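# Unscrew the grinder's lugged ring and lay it flat

## Task

Turn the lugged ring off the grinder's barrel and set it down lying flat on the bench. The grinder must stay upright, and at the end no part of the robot may be in contact with the ring.

## Robot and tools

Robot: two arms, left_arm and right_arm. Each ends in a 16-motor four-digit hand (index, middle, ring, thumb). right_arm carries a right hand; left_arm carries a left hand built as its mirror image. Calibrated bases in the scene frame: left_arm at (-0.021, +0.311, +0.019) m, right_arm at (+0.011, -0.226, +0.025) m, each turned only slightly about z.

Frames. Scene frame: origin at table-top height, halfway between the two nominal bases; +z up, +x out over the table, left_arm on the +y side. Image left and right do not match these names. Fixed cameras and the table use the scene frame. Hand positions, quaternions, velocities and targets are reported in each arm's own base frame. Motion offsets are expressed in the axes of that arm's current Hand target. Hand point axes on the right hand: +z runs along the straight fingers toward the tips, +x crosses the palm away from the thumb, +y points out of the palm face. On the left hand, +x points toward the thumb instead. A rigid mast near the wrist on the palm side (x +0.05 to +0.10, z -0.16 to -0.11, reaching y +0.06 m; x sign flipped on the left hand) can collide with things. Fingertips carry rubber caps.

execute_actions(actions, cameras). actions is a list of actions. Each action is a table of up to 15 rows, one per 1/30 s control step; if fewer rows are given, the last one repeats to fill 15, so one action lasts 0.5 s. Each row is one flat list of 48 numbers, all in [-1, 1], for both arms even if only one moves, ordered: left dx, dy, dz, rx, ry, rz; left hand's 16 motor numbers; left current_limit; left speed; then the same 24 for the right arm. dx..rz are an offset, not a pose: a target displacement measured from the Hand target at that action's start, in that target's axes. Every row is counted from that same start, not from the row before, and the next action starts from the new target, so resending an offset keeps moving. Scale: 1.0 = 0.6 m for dx, dy, dz and 180 degrees for the rotation vector rx, ry, rz. cameras: list of camera names, ["all"], [] or null; images come back only when actions is empty or cameras asks for them. A wrong name voids the call.

Hand numbers, per hand, in this order: index_mcp, index_abd, index_pip, index_dip, thumb_cmc, thumb_axl, thumb_mcp, thumb_ipl, middle_mcp, middle_abd, middle_pip, middle_dip, ring_mcp, ring_abd, ring_pip, ring_dip. Each is an absolute goal angle scaled between the hinge's two stops. Moving toward -1 bends the fingers inward and swings the thumb across the palm. Straight values: mcp +0.75, abd 0, pip +0.58, dip +0.70, thumb_cmc +0.71, thumb_axl +0.68, thumb_mcp +0.23, thumb_ipl +0.17. Zero is a real goal, not 'hold': to leave a hand unchanged, resend its hand_goal, hand_current_limit and hand_speed. Alternative grasp form: put a, b, c, d in the first four slots and exactly 0 in the other twelve. a curls index and middle tips, b bends all three fingers at the knuckle, c brings the thumb in front of the palm with the index, d curls the ring finger. All four at 0 gives the open hand. To set motors to zero individually, make one of the twelve 0.001. current_limit maps -1..+1 to 0..550 mA (minimum 11 mA) for every motor. speed sets goal slew at (speed+1)/2 of 8.5 rad/s. Initially 0.4 and -0.6; last values persist.

Results: end_effector_position (m) and end_effector_quat_wxyz per arm; Hand target (the clipped commanded pose from which the next offsets count); joint positions, velocities (may be omitted when all within noise) and torques (entries 3 and 4 wrap at ±28 N m); per motor hand_goal, hand_measured, hand_current_ma (positive pushes toward -1) and hand_state: moving, goal, blocked, or overload. A motor at 495 mA or more for a cumulative 5 s shuts off for 10 s; one showing overload from the start stays dead. Reported poses may be off by a few cm.

Motion behaviour: commanded orientation is clipped to within 40 degrees of the measured one each step. The hand often rests short of its target, and the elbow sags under load; waiting does not fix this, so send the remaining distance as a further offset, or aim higher. Tiny moves may not start. To stop pressing on something, command the target back beyond the hand's current point. If an arm gets stopped, hand commands sent meanwhile are discarded.

zoom_image(camera, region): a closer view of the latest full image of cam_head_left, cam_head_right, cam_high, cam_left_wrist or cam_right_wrist; region [x0, y0, x1, y1] pixels from top-left, no larger than 504x504. Image sizes: head and high cameras 896x504, wrist cameras 672x504.

read_manual(section): returns only licence text ("licences"); no motion.

finished_scene(scene=1, optional): ends the scene permanently; the goal must then hold without the robot.

Avoid: anything falling from or being left off the table; dropping or releasing moving parts; slamming or hard pushes on fixed or heavy objects; any contact or squeeze between the two arms or hands; long pushes toward unreachable poses or holding loads outstretched, which overheat motors (MOTOR HOT at 85 °C, arm collapses at 100 °C for 30-60 s). Loose objects may occasionally be nudged by outside disturbances. Smooth, quick, low-effort motion is preferred.

Each tool is called after "Emit:" as name(argument=value, ...), one argument or row to a line, values as JSON.

## Session

Emit:
execute_actions(
  actions=[],
)

Scene clock: 0.00 s.
left_arm: end_effector_position=(+0.3603, +0.2003, +0.2789) hand_goal=(+0.754, +0.000, +0.576, +0.696, +0.714, +0.678, +0.226, +0.168, +0.754, +0.000, +0.576, +0.696, +0.754, +0.000, +0.576, +0.696) hand_measured=(+0.754, +0.000, +0.576, +0.696, +0.714, +0.678, +0.226, +0.168, +0.754, +0.000, +0.576, +0.696, +0.754, +0.000, +0.576, +0.696) hand_current_ma=(+0, +0, +0, +0, +0, +0, +0, +0, +0, +0, +0, +0, +0, +0, +0, +0) hand_state=(goal, goal, goal, goal, goal, goal, goal, goal, goal, goal, goal, goal, goal, goal, goal, goal) hand_current_limit=0.40 hand_speed=-0.60 end_effector_quat_wxyz=(+0.356, +0.024, +0.932, +0.069) | right_arm: end_effector_position=(+0.4679, +0.0101, +0.1943) hand_goal=(+0.754, +0.000, +0.576, +0.696, +0.714, +0.678, +0.226, +0.168, +0.754, +0.000, +0.576, +0.696, +0.754, +0.000, +0.576, +0.696) hand_measured=(+0.754, +0.000, +0.576, +0.696, +0.714, +0.678, +0.226, +0.168, +0.754, +0.000, +0.576, +0.696, +0.754, +0.000, +0.576, +0.696) hand_current_ma=(+0, +0, +0, +0, +0, +0, +0, +0, +0, +0, +0, +0, +0, +0, +0, +0) hand_state=(goal, goal, goal, goal, goal, goal, goal, goal, goal, goal, goal, goal, goal, goal, goal, goal) hand_current_limit=0.40 hand_speed=-0.60 end_effector_quat_wxyz=(-0.022, +0.067, +0.997, +0.025)
Joint positions: left_arm=[0.348 0.922 0.899 -0.815 0.122 -1.219] | right_arm=[-0.179 1.538 1.346 -1.429 -0.045 -1.617]
Joint velocities: within noise
Joint torques (N m): no reading
Heat: left arm: hottest waist 25 °C; right arm: hottest shoulder 27 °C.
Hand target: left_arm +0.3676, +0.2022, +0.3011; +0.376, +0.028, +0.923, +0.077 | right_arm +0.4787, +0.0092, +0.2144; +0.004, +0.064, +0.998, +0.024

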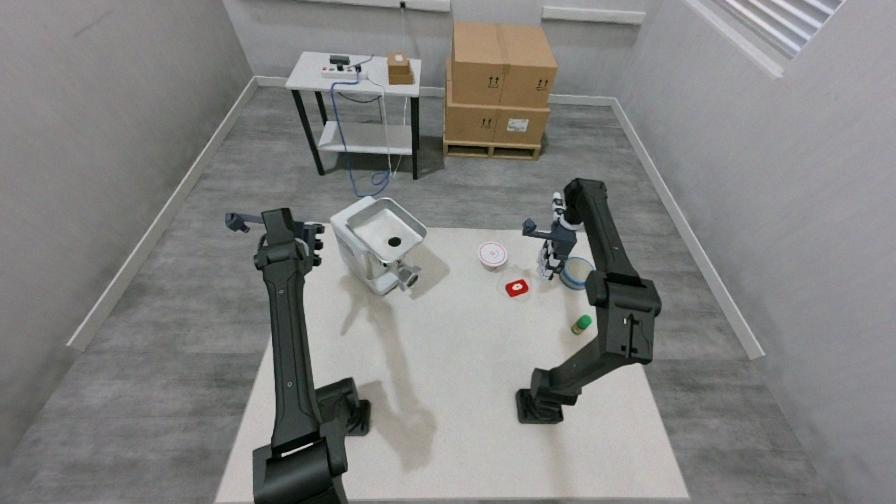

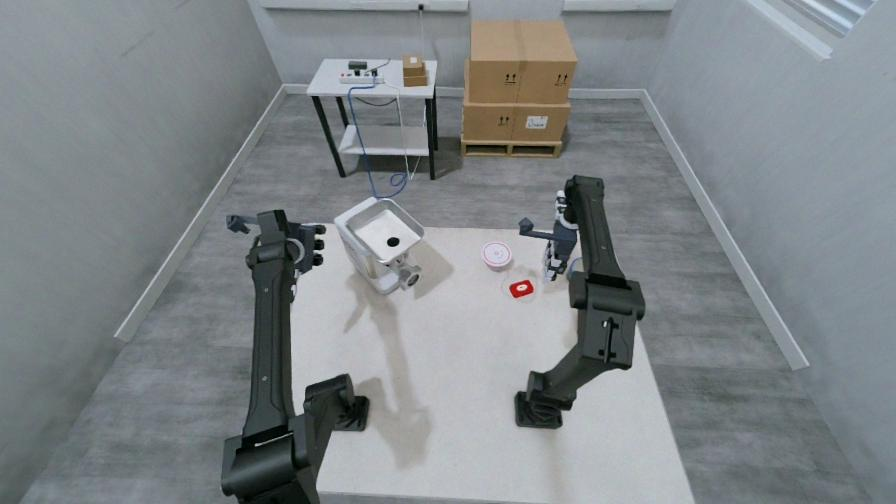

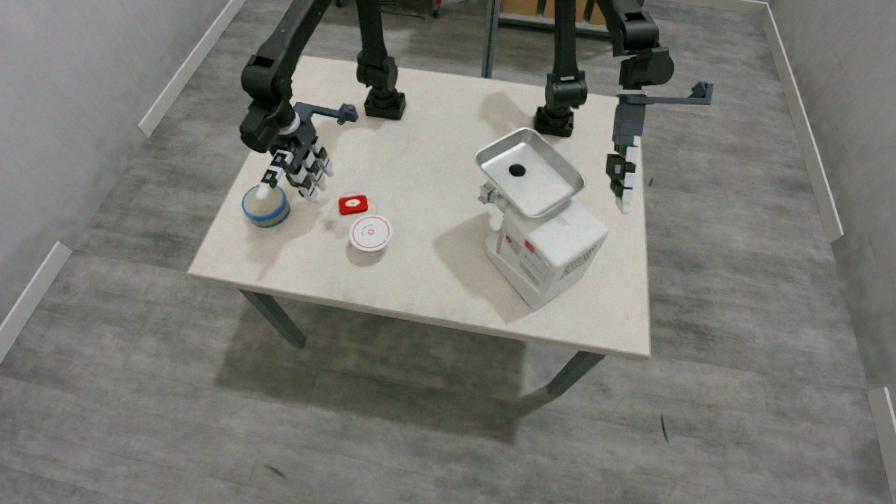

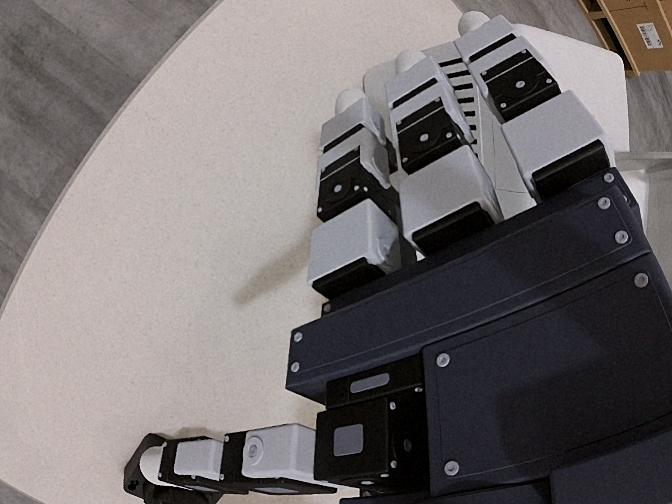

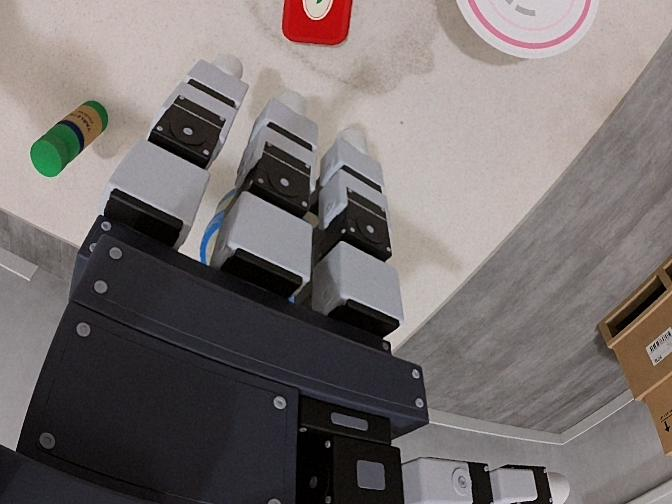

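Emit:
zoom_image(
  camera="cam_head_left",
  region=[310, 180, 450, 310],
)

Emit:
zoom_image(
  camera="cam_head_right",
  region=[310, 180, 450, 310],
)

Emit:
zoom_image(
  camera="cam_high",
  region=[440, 110, 640, 320],
)

Scaled by 3.600.

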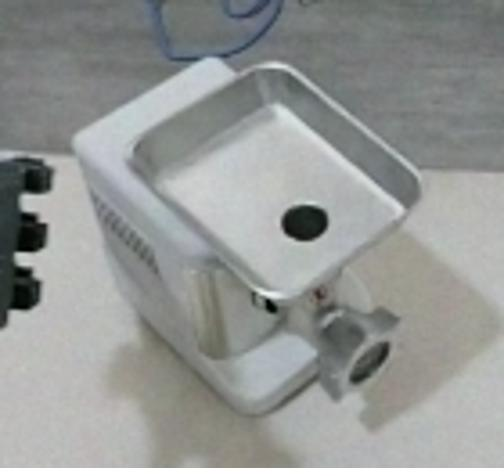

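Scaled by 3.600.

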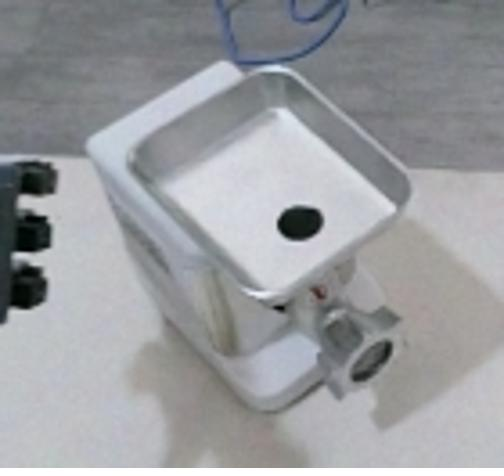

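Scaled by 2.400.

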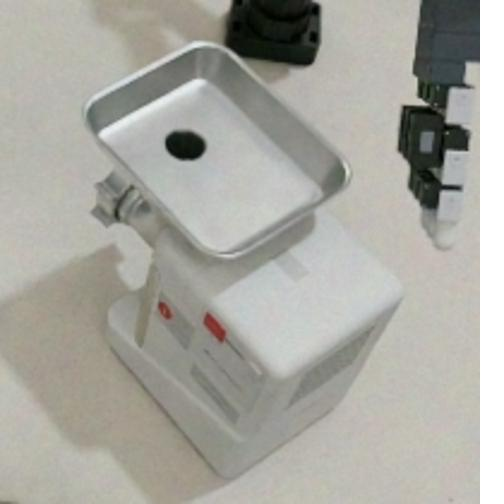

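Emit:
execute_actions(
  actions=[
    [[0,0,0,0,0,0,0,0,0,0,0,0,0,0,0,0,0,0,0,0,0,0,0.4,-0.6,0.097,0.067,-0.053,0,0,0,0,0,0,0,0,0,0,0,0,0,0,0,0,0,0,0,0.4,-0.6]],
    [[0,0,0,0,0,0,0,0,0,0,0,0,0,0,0,0,0,0,0,0,0,0,0.4,-0.6,0.097,0.067,-0.053,0,0,0,0,0,0,0,0,0,0,0,0,0,0,0,0,0,0,0,0.4,-0.6]],
  ],
  cameras=["cam_head_left"],
)

Scene clock: 43.77 s.
left_arm: end_effector_position=(+0.3603, +0.2003, +0.2789) hand_goal=(+0.750, +0.000, +0.580, +0.700, +0.710, +0.680, +0.230, +0.170, +0.750, +0.000, +0.580, +0.700, +0.750, +0.000, +0.580, +0.700) hand_measured=(+0.754, +0.000, +0.578, +0.698, +0.714, +0.678, +0.224, +0.168, +0.754, +0.000, +0.578, +0.698, +0.752, +0.000, +0.578, +0.698) hand_current_ma=(+1, +0, -1, -1, +1, -1, -3, -1, +1, +0, -1, -1, +1, +0, -1, -1) hand_state=(goal, goal, goal, goal, goal, goal, goal, goal, goal, goal, goal, goal, goal, goal, goal, goal) hand_current_limit=0.40 hand_speed=-0.60 end_effector_quat_wxyz=(+0.356, +0.024, +0.932, +0.069) | right_arm: end_effector_position=(+0.3718, +0.0969, +0.2743) hand_goal=(+0.750, +0.000, +0.580, +0.700, +0.710, +0.680, +0.230, +0.170, +0.750, +0.000, +0.580, +0.700, +0.750, +0.000, +0.580, +0.700) hand_measured=(+0.750, +0.000, +0.578, +0.698, +0.712, +0.678, +0.224, +0.168, +0.750, +0.000, +0.578, +0.698, +0.750, +0.000, +0.578, +0.698) hand_current_ma=(+0, +0, -4, -5, +2, -5, -18, -6, +0, +0, -4, -5, +0, +0, -4, -5) hand_state=(goal, goal, goal, goal, goal, goal, goal, goal, goal, goal, goal, goal, goal, goal, goal, goal) hand_current_limit=0.40 hand_speed=-0.60 end_effector_quat_wxyz=(+0.000, +0.063, +0.998, +0.023)
Joint positions: left_arm=[0.348 0.922 0.899 -0.815 0.122 -1.219] | right_arm=[0.024 1.222 1.243 -1.589 -0.047 -1.42]
Joint torques (N m): left_arm=[-0.67 -6.07 12.11 1.77 0.12 0.07] | right_arm=[0.91 -3.66 8.17 -0.31 0.03 0.08]
Heat: left arm: hottest elbow 27 °C; right arm: hottest elbow 34 °C.
Hand target: left_arm +0.3676, +0.2022, +0.3011; +0.376, +0.028, +0.923, +0.077 | right_arm +0.3728, +0.1007, +0.2811; +0.004, +0.064, +0.998, +0.024
Off the commanded pose: left_arm 0.023 m, 3 deg | right_arm 0.008 m, 1 deg.
Images, in order (width x height): cam_head_left 896x504.

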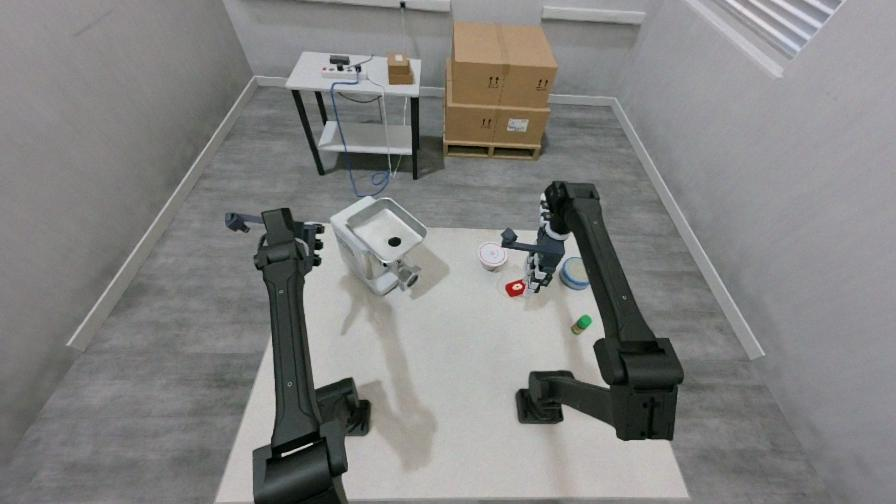

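Emit:
execute_actions(
  actions=[
    [[0,0,0,0,0,0,0,0,0,0,0,0,0,0,0,0,0,0,0,0,0,0,0.4,-0.6,0.097,0.067,-0.053,0,0,-0.0625,0,0,0,0,0,0,0,0,0,0,0,0,0,0,0,0,0.4,-0.6]],
    [[0,0,0,0,0,0,0,0,0,0,0,0,0,0,0,0,0,0,0,0,0,0,0.4,-0.6,0.082,0.085,-0.053,0,0,-0.0625,0,0,0,0,0,0,0,0,0,0,0,0,0,0,0,0,0.4,-0.6]],
    [[0,0,0,0,0,0,0,0,0,0,0,0,0,0,0,0,0,0,0,0,0,0,0.4,-0.6,0.064,0.1,-0.053,0,0,-0.0625,0,0,0,0,0,0,0,0,0,0,0,0,0,0,0,0,0.4,-0.6]],
    [[0,0,0,0,0,0,0,0,0,0,0,0,0,0,0,0,0,0,0,0,0,0,0.4,-0.6,0,0,0,0,0,-0.0625,0,0,0,0,0,0,0,0,0,0,0,0,0,0,0,0,0.4,-0.6]],
  ],
  cameras=["all"],
)

Scene clock: 48.43 s.
left_arm: end_effector_position=(+0.3603, +0.2003, +0.2789) hand_goal=(+0.750, +0.000, +0.580, +0.700, +0.710, +0.680, +0.230, +0.170, +0.750, +0.000, +0.580, +0.700, +0.750, +0.000, +0.580, +0.700) hand_measured=(+0.754, +0.000, +0.578, +0.698, +0.714, +0.678, +0.224, +0.168, +0.754, +0.000, +0.578, +0.698, +0.752, +0.000, +0.578, +0.698) hand_current_ma=(+1, +0, -1, -1, +1, -1, -3, -1, +1, +0, -1, -1, +1, +0, -1, -1) hand_state=(goal, goal, goal, goal, goal, goal, goal, goal, goal, goal, goal, goal, goal, goal, goal, goal) hand_current_limit=0.40 hand_speed=-0.60 end_effector_quat_wxyz=(+0.356, +0.024, +0.932, +0.069) | right_arm: end_effector_position=(+0.2067, +0.2352, +0.3482) hand_goal=(+0.750, +0.000, +0.580, +0.700, +0.710, +0.680, +0.230, +0.170, +0.750, +0.000, +0.580, +0.700, +0.750, +0.000, +0.580, +0.700) hand_measured=(+0.750, +0.000, +0.578, +0.698, +0.710, +0.678, +0.224, +0.168, +0.750, +0.000, +0.578, +0.698, +0.750, +0.000, +0.578, +0.698) hand_current_ma=(-1, +0, -2, -5, +1, -5, -18, -6, +0, +0, -3, -5, -1, +0, -3, -5) hand_state=(goal, goal, goal, goal, goal, goal, goal, goal, goal, goal, goal, goal, goal, goal, goal, goal) hand_current_limit=0.40 hand_speed=-0.60 end_effector_quat_wxyz=(+0.064, -0.317, +0.945, +0.052)
Joint positions: left_arm=[0.348 0.922 0.899 -0.815 0.122 -1.219] | right_arm=[0.527 1.015 1.269 -1.679 -0.076 -1.686]
Joint torques (N m): left_arm=[-0.91 -5.54 12.07 1.94 0.13 0.05] | right_arm=[0.03 -1.03 12.62 0.09 -0.17 -0.24]
Heat: left arm: hottest elbow 28 °C; right arm: hottest elbow 34 °C.
Hand target: left_arm +0.3676, +0.2022, +0.3011; +0.376, +0.028, +0.923, +0.077 | right_arm +0.2137, +0.2389, +0.3813; +0.013, -0.322, +0.946, +0.021
Off the commanded pose: left_arm 0.023 m, 3 deg | right_arm 0.034 m, 7 deg.
joint sent to its limit (right arm) — joint 4 (wrist pitch), lower limit. The joint targets are off in position and orientation.

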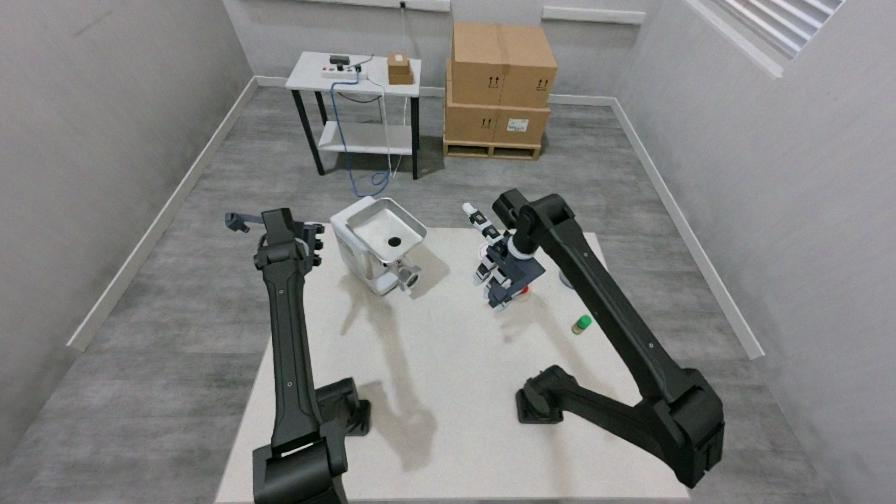

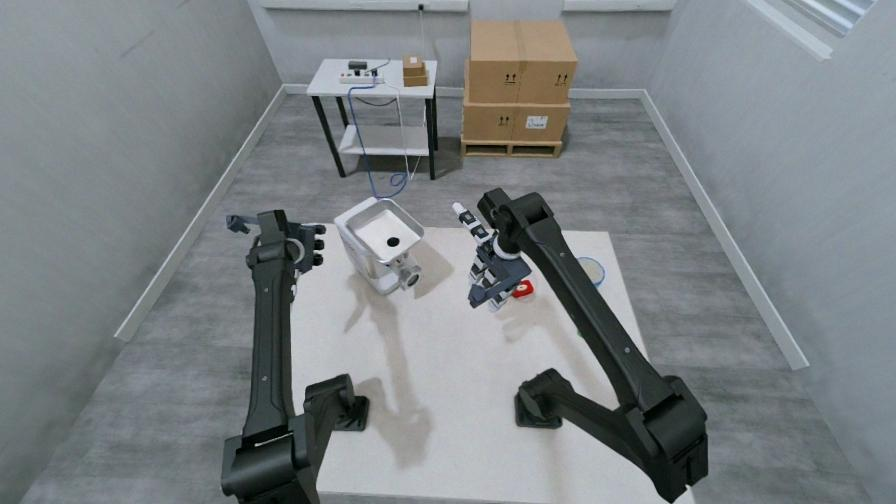

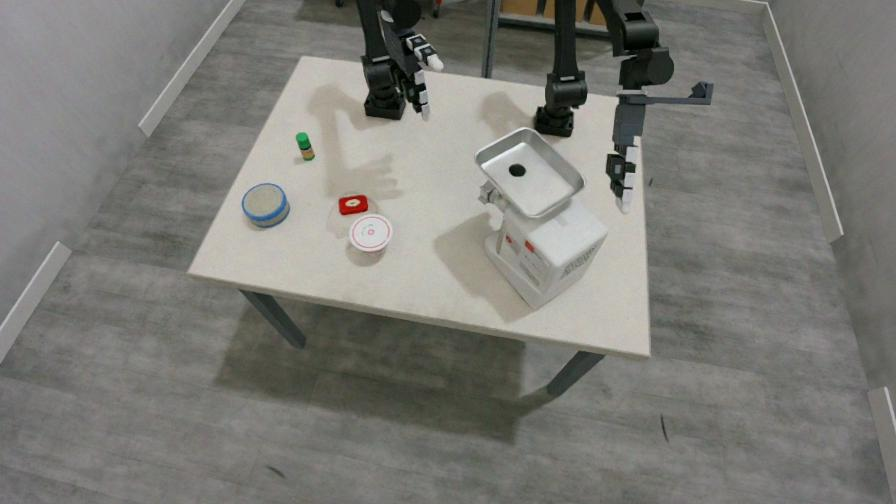

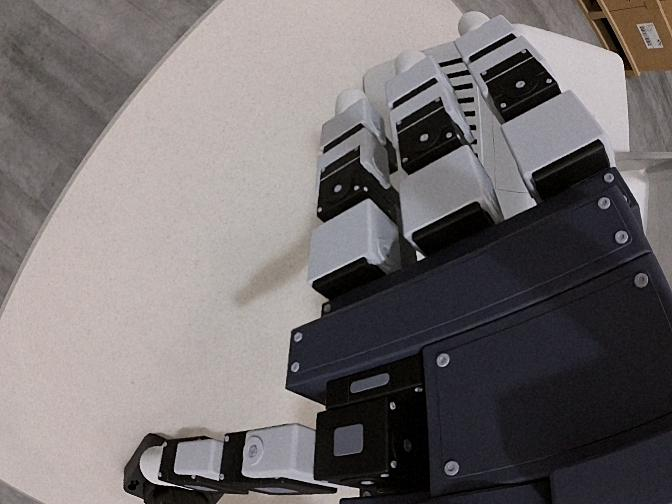

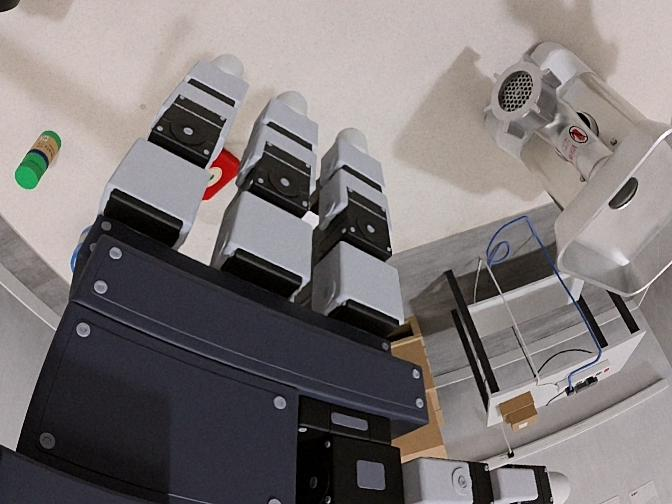

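Emit:
zoom_image(
  camera="cam_right_wrist",
  region=[440, 10, 672, 300],
)

Emit:
zoom_image(
  camera="cam_right_wrist",
  region=[470, 40, 590, 160],
)

Scaled by 1.738 from the camera's 672x504 image, which has a finer 960x720 frame.

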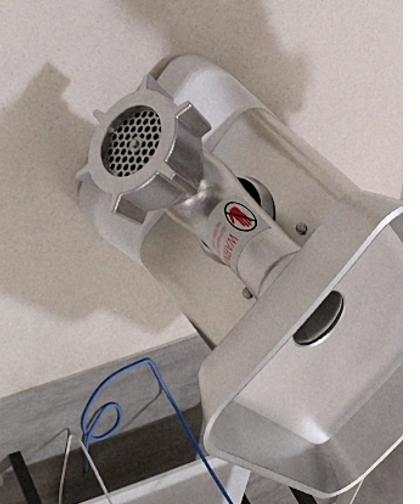

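Scaled by 4.200 from the camera's 672x504 image, which has a finer 960x720 frame.

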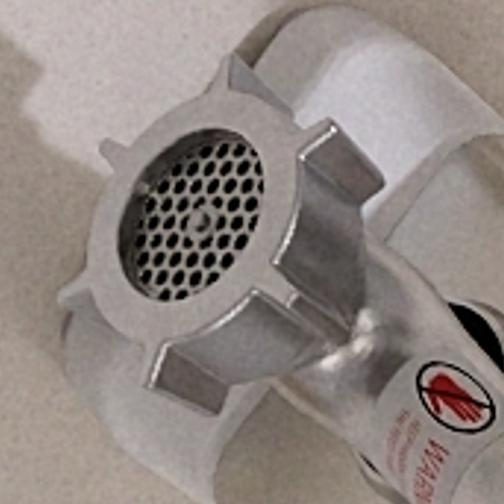

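Emit:
execute_actions(
  actions=[
    [[0,0,0,0,0,0,0,0,0,0,0,0,0,0,0,0,0,0,0,0,0,0,0.4,-0.6,-0.0152,-0.0013,0.0393,-0.0626,-0.0614,0.0619,0.75,0,0.58,0.7,-0.55,0.68,-0.28,-0.32,1,0,1,1,0.75,0,0.58,0.7,0.4,-0.6]],
    [[0,0,0,0,0,0,0,0,0,0,0,0,0,0,0,0,0,0,0,0,0,0,0.4,-0.6,-0.0082,-0.007,0.0408,-0.0626,-0.0614,0.0619,0.75,0,0.58,0.7,-0.55,0.68,-0.28,-0.32,1,0,1,1,0.75,0,0.58,0.7,0.4,-0.6]],
    [[0,0,0,0,0,0,0,0,0,0,0,0,0,0,0,0,0,0,0,0,0,0,0.4,-0.6,-0.0025,-0.014,0.0397,-0.0626,-0.0614,0.0619,0.75,0,0.58,0.7,-0.55,0.68,-0.28,-0.32,1,0,1,1,0.75,0,0.58,0.7,0.4,-0.6]],
  ],
  cameras=["cam_head_left", "cam_right_wrist"],
)

Scene clock: 86.33 s.
left_arm: end_effector_position=(+0.3603, +0.2003, +0.2789) hand_goal=(+0.750, +0.000, +0.580, +0.700, +0.710, +0.680, +0.230, +0.170, +0.750, +0.000, +0.580, +0.700, +0.750, +0.000, +0.580, +0.700) hand_measured=(+0.754, +0.000, +0.578, +0.698, +0.714, +0.678, +0.224, +0.168, +0.754, +0.000, +0.578, +0.698, +0.752, +0.000, +0.578, +0.698) hand_current_ma=(+1, +0, -1, -1, +1, -1, -3, -1, +1, +0, -1, -1, +1, +0, -1, -1) hand_state=(goal, goal, goal, goal, goal, goal, goal, goal, goal, goal, goal, goal, goal, goal, goal, goal) hand_current_limit=0.40 hand_speed=-0.60 end_effector_quat_wxyz=(+0.356, +0.024, +0.932, +0.069) | right_arm: end_effector_position=(+0.2364, +0.2543, +0.3009) hand_goal=(+0.750, +0.000, +0.580, +0.700, -0.550, +0.680, -0.280, -0.320, +1.000, +0.000, +1.000, +1.000, +0.750, +0.000, +0.580, +0.700) hand_measured=(+0.754, +0.000, +0.580, +0.698, -0.550, +0.678, -0.282, -0.318, +1.000, +0.000, +0.996, +0.998, +0.754, +0.000, +0.580, +0.698) hand_current_ma=(+10, +0, -1, -5, +0, -4, -5, +4, -1, +0, -7, -6, +8, +0, -1, -5) hand_state=(goal, goal, goal, goal, goal, goal, goal, goal, goal, goal, goal, goal, goal, goal, goal, goal) hand_current_limit=0.40 hand_speed=-0.60 end_effector_quat_wxyz=(+0.161, -0.018, +0.915, +0.370)
Joint positions: left_arm=[0.348 0.922 0.899 -0.815 0.122 -1.219] | right_arm=[0.404 0.67 0.653 -0.891 -0.544 -1.016]
Joint torques (N m): left_arm=[-0.67 -6.01 12.01 1.95 0.15 0.02] | right_arm=[1.03 0.62 8.47 1.84 -0.4 0.11]
Heat: left arm: hottest elbow 30 °C; right arm: hottest elbow 40 °C.
Hand target: left_arm +0.3676, +0.2022, +0.3011; +0.376, +0.028, +0.923, +0.077 | right_arm +0.2378, +0.2570, +0.3116; +0.177, -0.016, +0.908, +0.379
Off the commanded pose: left_arm 0.023 m, 3 deg | right_arm 0.011 m, 2 deg.
Images, in order (width x height): cam_head_left 896x504, cam_right_wrist 672x504.

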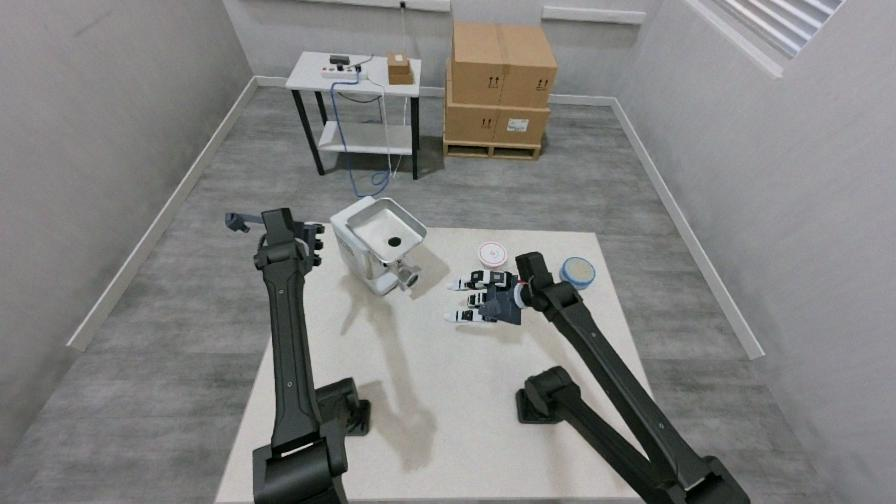

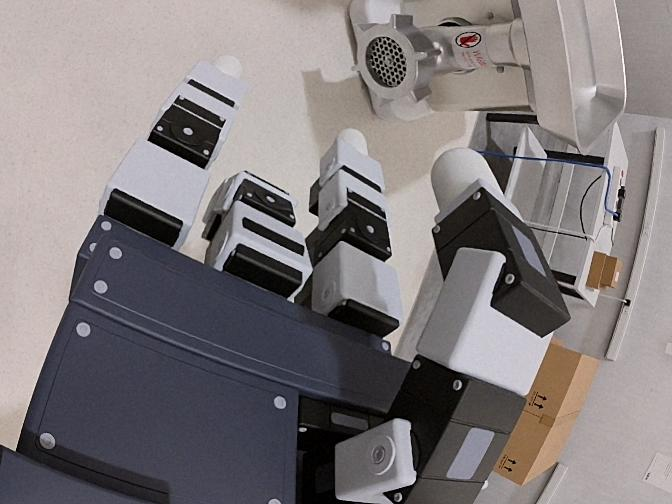

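Emit:
execute_actions(
  actions=[
    [[0,0,0,0,0,0,0,0,0,0,0,0,0,0,0,0,0,0,0,0,0,0,0.4,-0.6,0.0015,-0.0213,0.0363,-0.0626,-0.0614,0.0619,0.75,0,0.58,0.7,-0.55,0.68,-0.28,-0.32,1,0,1,1,0.75,0,0.58,0.7,0.4,-0.6]],
    [[0,0,0,0,0,0,0,0,0,0,0,0,0,0,0,0,0,0,0,0,0,0,0.4,-0.6,0.0032,-0.0285,0.0308,-0.0626,-0.0614,0.0619,0.75,0,0.58,0.7,-0.55,0.68,-0.28,-0.32,1,0,1,1,0.75,0,0.58,0.7,0.4,-0.6]],
    [[0,0,0,0,0,0,0,0,0,0,0,0,0,0,0,0,0,0,0,0,0,0,0.4,-0.6,0.0023,-0.0345,0.0242,-0.0626,-0.0614,0.0619,0.75,0,0.58,0.7,-0.55,0.68,-0.28,-0.32,1,0,1,1,0.75,0,0.58,0.7,0.4,-0.6]],
  ],
  cameras=["cam_head_left", "cam_head_right", "cam_high", "cam_right_wrist"],
)

Scene clock: 90.90 s.
left_arm: end_effector_position=(+0.3603, +0.2003, +0.2789) hand_goal=(+0.750, +0.000, +0.580, +0.700, +0.710, +0.680, +0.230, +0.170, +0.750, +0.000, +0.580, +0.700, +0.750, +0.000, +0.580, +0.700) hand_measured=(+0.754, +0.000, +0.578, +0.698, +0.714, +0.678, +0.224, +0.168, +0.754, +0.000, +0.578, +0.698, +0.752, +0.000, +0.578, +0.698) hand_current_ma=(+1, +0, -1, -1, +1, -1, -3, -1, +1, +0, -1, -1, +1, +0, -1, -1) hand_state=(goal, goal, goal, goal, goal, goal, goal, goal, goal, goal, goal, goal, goal, goal, goal, goal) hand_current_limit=0.40 hand_speed=-0.60 end_effector_quat_wxyz=(+0.356, +0.024, +0.932, +0.069) | right_arm: end_effector_position=(+0.2614, +0.2719, +0.2304) hand_goal=(+0.750, +0.000, +0.580, +0.700, -0.550, +0.680, -0.280, -0.320, +1.000, +0.000, +1.000, +1.000, +0.750, +0.000, +0.580, +0.700) hand_measured=(+0.760, +0.000, +0.580, +0.698, -0.550, +0.678, -0.282, -0.318, +1.000, +0.000, +0.998, +0.998, +0.758, +0.000, +0.580, +0.698) hand_current_ma=(+24, +0, +0, -5, +0, -3, -5, +3, +0, +0, -3, -5, +19, +0, +0, -5) hand_state=(goal, goal, goal, goal, goal, goal, goal, goal, goal, goal, goal, goal, goal, goal, goal, goal) hand_current_limit=0.40 hand_speed=-0.60 end_effector_quat_wxyz=(+0.285, +0.298, +0.677, +0.609)
Joint positions: left_arm=[0.348 0.922 0.899 -0.815 0.122 -1.219] | right_arm=[0.988 1.219 0.119 1.002 0.269 0.003]
Joint torques (N m): left_arm=[0.09 -6.48 11.88 1.96 0.09 0.08] | right_arm=[1.03 -0.38 5.48 2.67 0.23 0.1]
Heat: left arm: hottest elbow 31 °C; right arm: hottest elbow 40 °C.
Hand target: left_arm +0.3676, +0.2022, +0.3011; +0.376, +0.028, +0.923, +0.077 | right_arm +0.2617, +0.2752, +0.2420; +0.296, +0.295, +0.643, +0.642
Off the commanded pose: left_arm 0.023 m, 3 deg | right_arm 0.012 m, 6 deg.
Images, in order (width x height): cam_head_left 896x504, cam_head_right 896x504, cam_high 896x504, cam_right_wrist 672x504.

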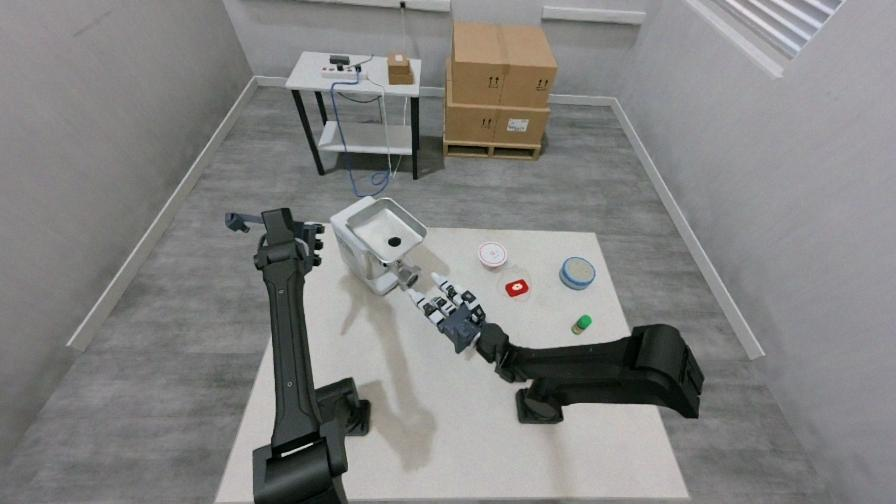

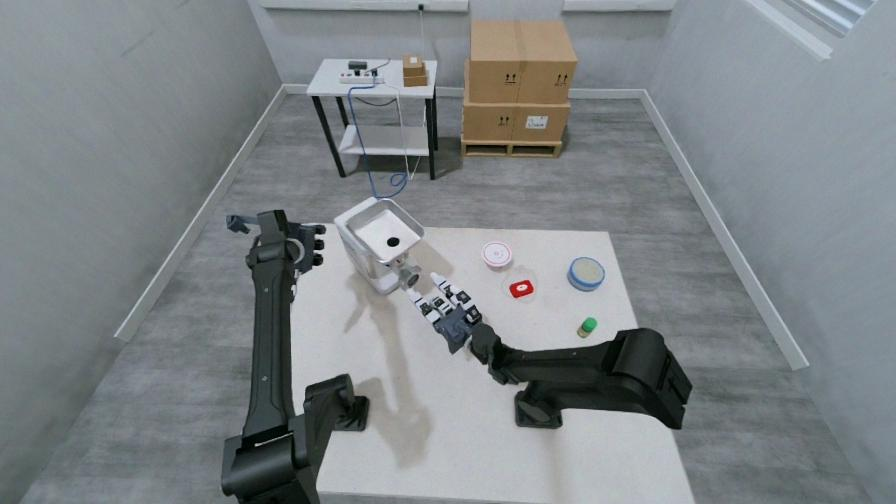

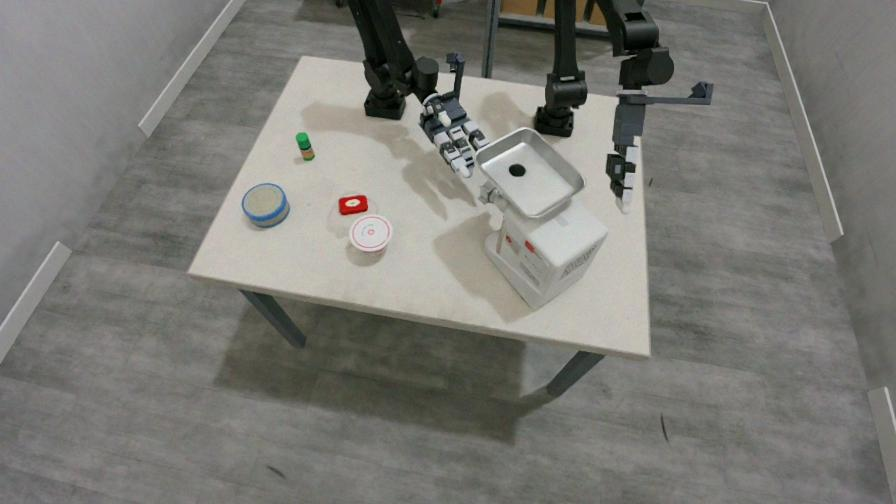

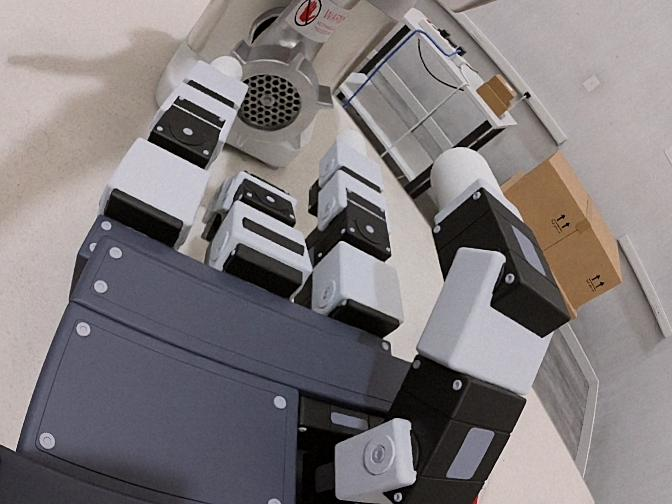

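Emit:
zoom_image(
  camera="cam_right_wrist",
  region=[160, 30, 400, 210],
)

Emit:
zoom_image(
  camera="cam_head_left",
  region=[370, 230, 490, 350],
)

Emit:
zoom_image(
  camera="cam_high",
  region=[410, 80, 560, 230],
)

Scaled by 2.100 from the camera's 672x504 image, which has a finer 960x720 frame.

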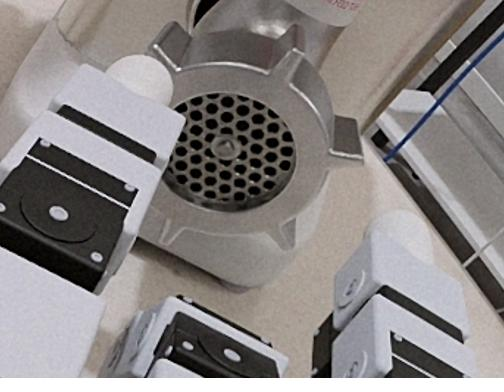

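Scaled by 4.200.

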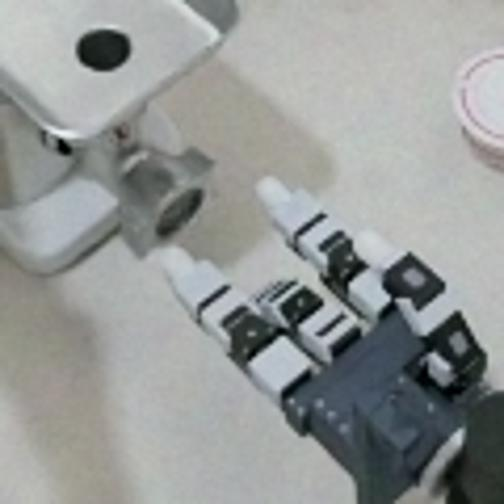

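Scaled by 3.360.

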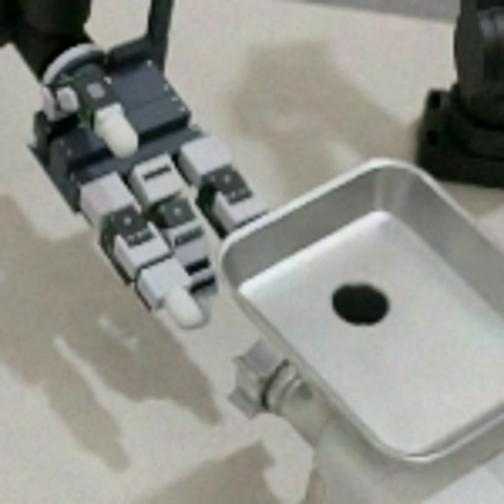

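Emit:
zoom_image(
  camera="cam_right_wrist",
  region=[210, 30, 350, 160],
)

Scaled by 3.600 from the camera's 672x504 image, which has a finer 960x720 frame.

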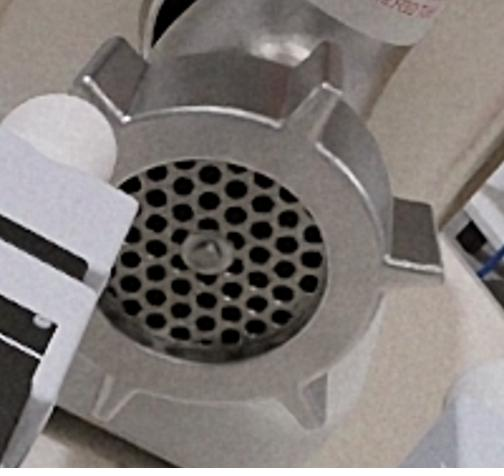

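Emit:
execute_actions(
  actions=[
    [[0,0,0,0,0,0,0,0,0,0,0,0,0,0,0,0,0,0,0,0,0,0,0.4,-0.6,-0.0155,-0.027,0.0117,-0.014,0.0235,0,0.8,0.15,0.58,0.7,-0.55,0.68,-0.28,-0.32,1,0,1,1,0.8,-0.15,0.58,0.7,0.4,-0.6]],
    [[0,0,0,0,0,0,0,0,0,0,0,0,0,0,0,0,0,0,0,0,0,0,0.4,-0.6,-0.0155,-0.027,0.0117,-0.014,0.0235,0,0.8,0.15,0.58,0.7,-0.55,0.68,-0.28,-0.32,1,0,1,1,0.8,-0.15,0.58,0.7,0.4,-0.6]],
  ],
  cameras=["cam_head_left", "cam_head_right", "cam_high", "cam_right_wrist"],
)

Emit:
zoom_image(
  camera="cam_right_wrist",
  region=[190, 20, 390, 170],
)

Emit:
zoom_image(
  camera="cam_head_left",
  region=[370, 230, 490, 350],
)

Emit:
zoom_image(
  camera="cam_high",
  region=[420, 110, 540, 230],
)

Scene clock: 138.20 s.
left_arm: end_effector_position=(+0.3603, +0.2003, +0.2789) hand_goal=(+0.750, +0.000, +0.580, +0.700, +0.710, +0.680, +0.230, +0.170, +0.750, +0.000, +0.580, +0.700, +0.750, +0.000, +0.580, +0.700) hand_measured=(+0.754, +0.000, +0.578, +0.698, +0.714, +0.678, +0.224, +0.168, +0.754, +0.000, +0.578, +0.698, +0.752, +0.000, +0.578, +0.698) hand_current_ma=(+1, +0, -1, -1, +1, -1, -3, -1, +1, +0, -1, -1, +1, +0, -1, -1) hand_state=(goal, goal, goal, goal, goal, goal, goal, goal, goal, goal, goal, goal, goal, goal, goal, goal) hand_current_limit=0.40 hand_speed=-0.60 end_effector_quat_wxyz=(+0.356, +0.024, +0.932, +0.069) | right_arm: end_effector_position=(+0.2803, +0.2703, +0.1949) hand_goal=(+0.800, +0.150, +0.580, +0.700, -0.550, +0.680, -0.280, -0.320, +1.000, +0.000, +1.000, +1.000, +0.800, -0.150, +0.580, +0.700) hand_measured=(+0.810, +0.148, +0.580, +0.698, -0.550, +0.678, -0.282, -0.318, +1.000, +0.000, +0.998, +0.998, +0.808, -0.148, +0.580, +0.698) hand_current_ma=(+26, -3, +0, -5, +0, -3, -5, +2, +0, +0, -2, -5, +20, +3, +0, -5) hand_state=(goal, goal, goal, goal, goal, goal, goal, goal, goal, goal, goal, goal, goal, goal, goal, goal) hand_current_limit=0.40 hand_speed=-0.60 end_effector_quat_wxyz=(+0.242, +0.249, +0.669, +0.657)
Joint positions: left_arm=[0.348 0.922 0.899 -0.815 0.122 -1.219] | right_arm=[0.8 1.702 0.131 1.551 -0.062 0.003]
Joint torques (N m): left_arm=[-0.09 -5.77 12.03 1.89 0.07 0.04] | right_arm=[-0.79 -3.19 3.37 2.65 -0.07 -0.12]
Heat: left arm: hottest elbow 32 °C; right arm: hottest elbow 35 °C.
Hand target: left_arm +0.3676, +0.2022, +0.3011; +0.376, +0.028, +0.923, +0.077 | right_arm +0.2852, +0.2714, +0.2100; +0.261, +0.234, +0.634, +0.689
Off the commanded pose: left_arm 0.023 m, 3 deg | right_arm 0.016 m, 6 deg.
joint sent to its limit (right arm) — joint 4 (wrist pitch), upper limit. The joint targets are off in position and orientation.
Images, in order (width x height): cam_head_left 896x504, cam_head_right 896x504, cam_high 896x504, cam_right_wrist 672x504.

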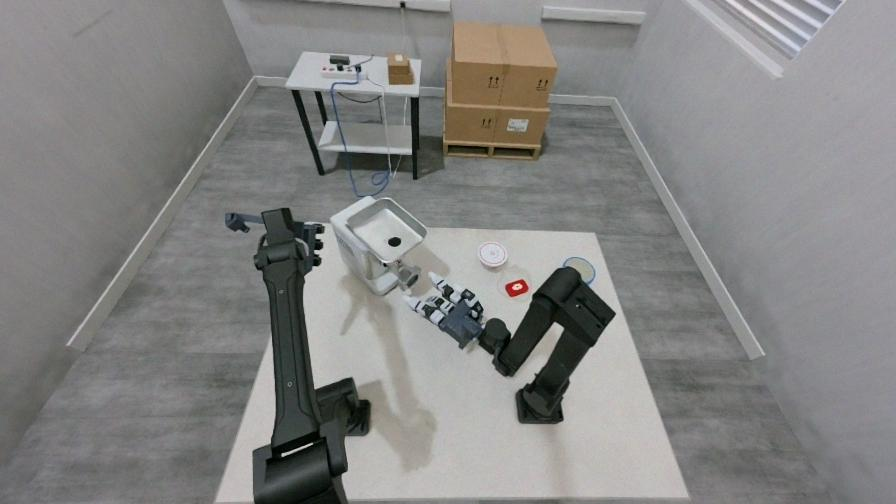

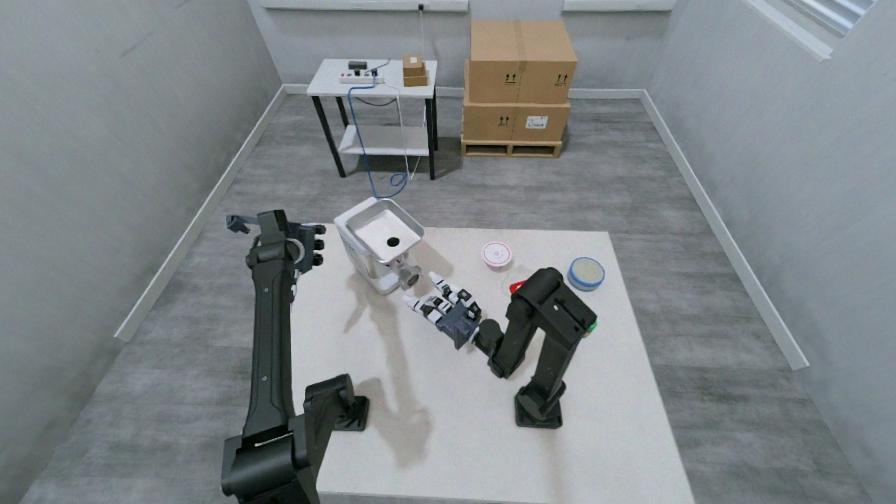

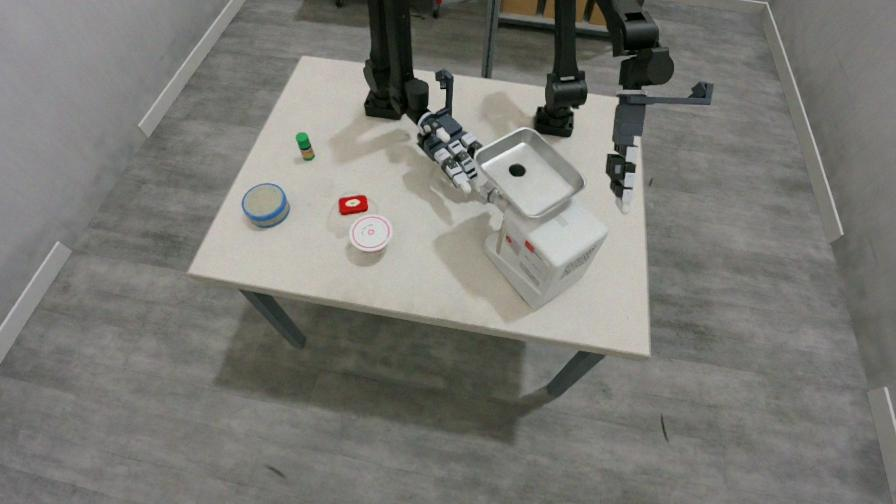

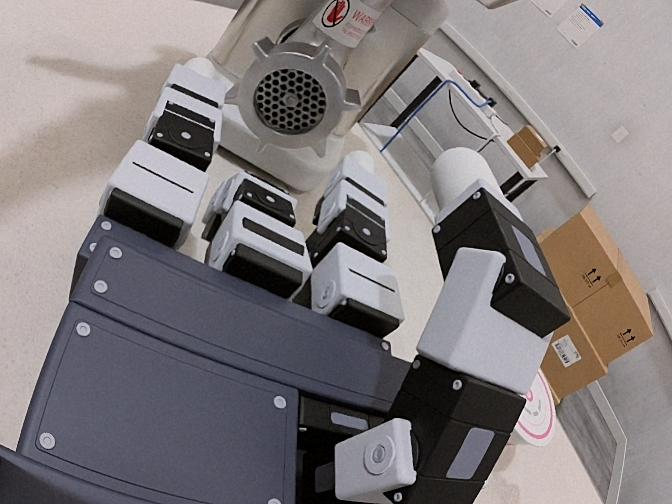

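Scaled by 2.520 from the camera's 672x504 image, which has a finer 960x720 frame.

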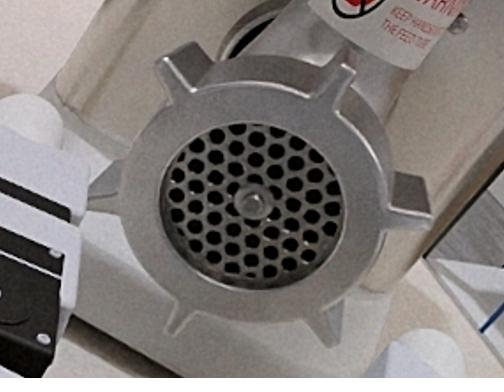

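Scaled by 4.200.

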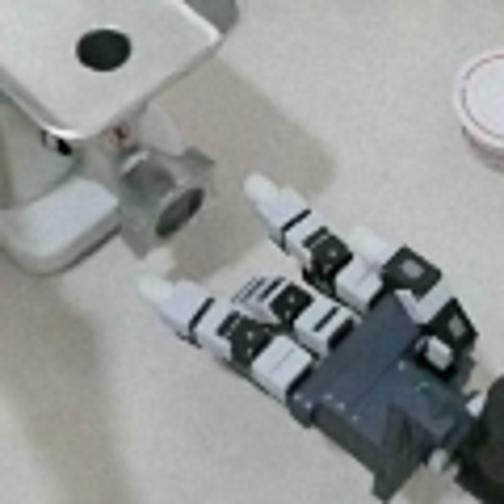

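Scaled by 4.200.

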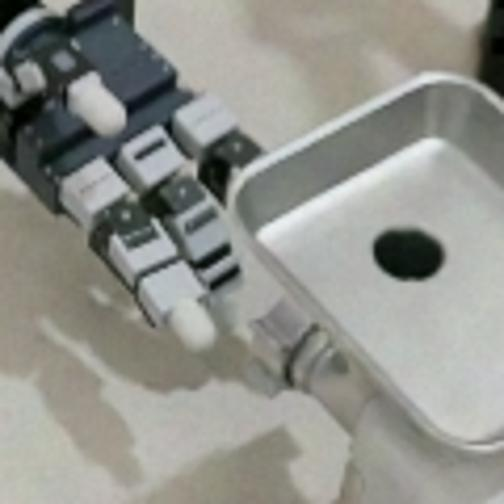

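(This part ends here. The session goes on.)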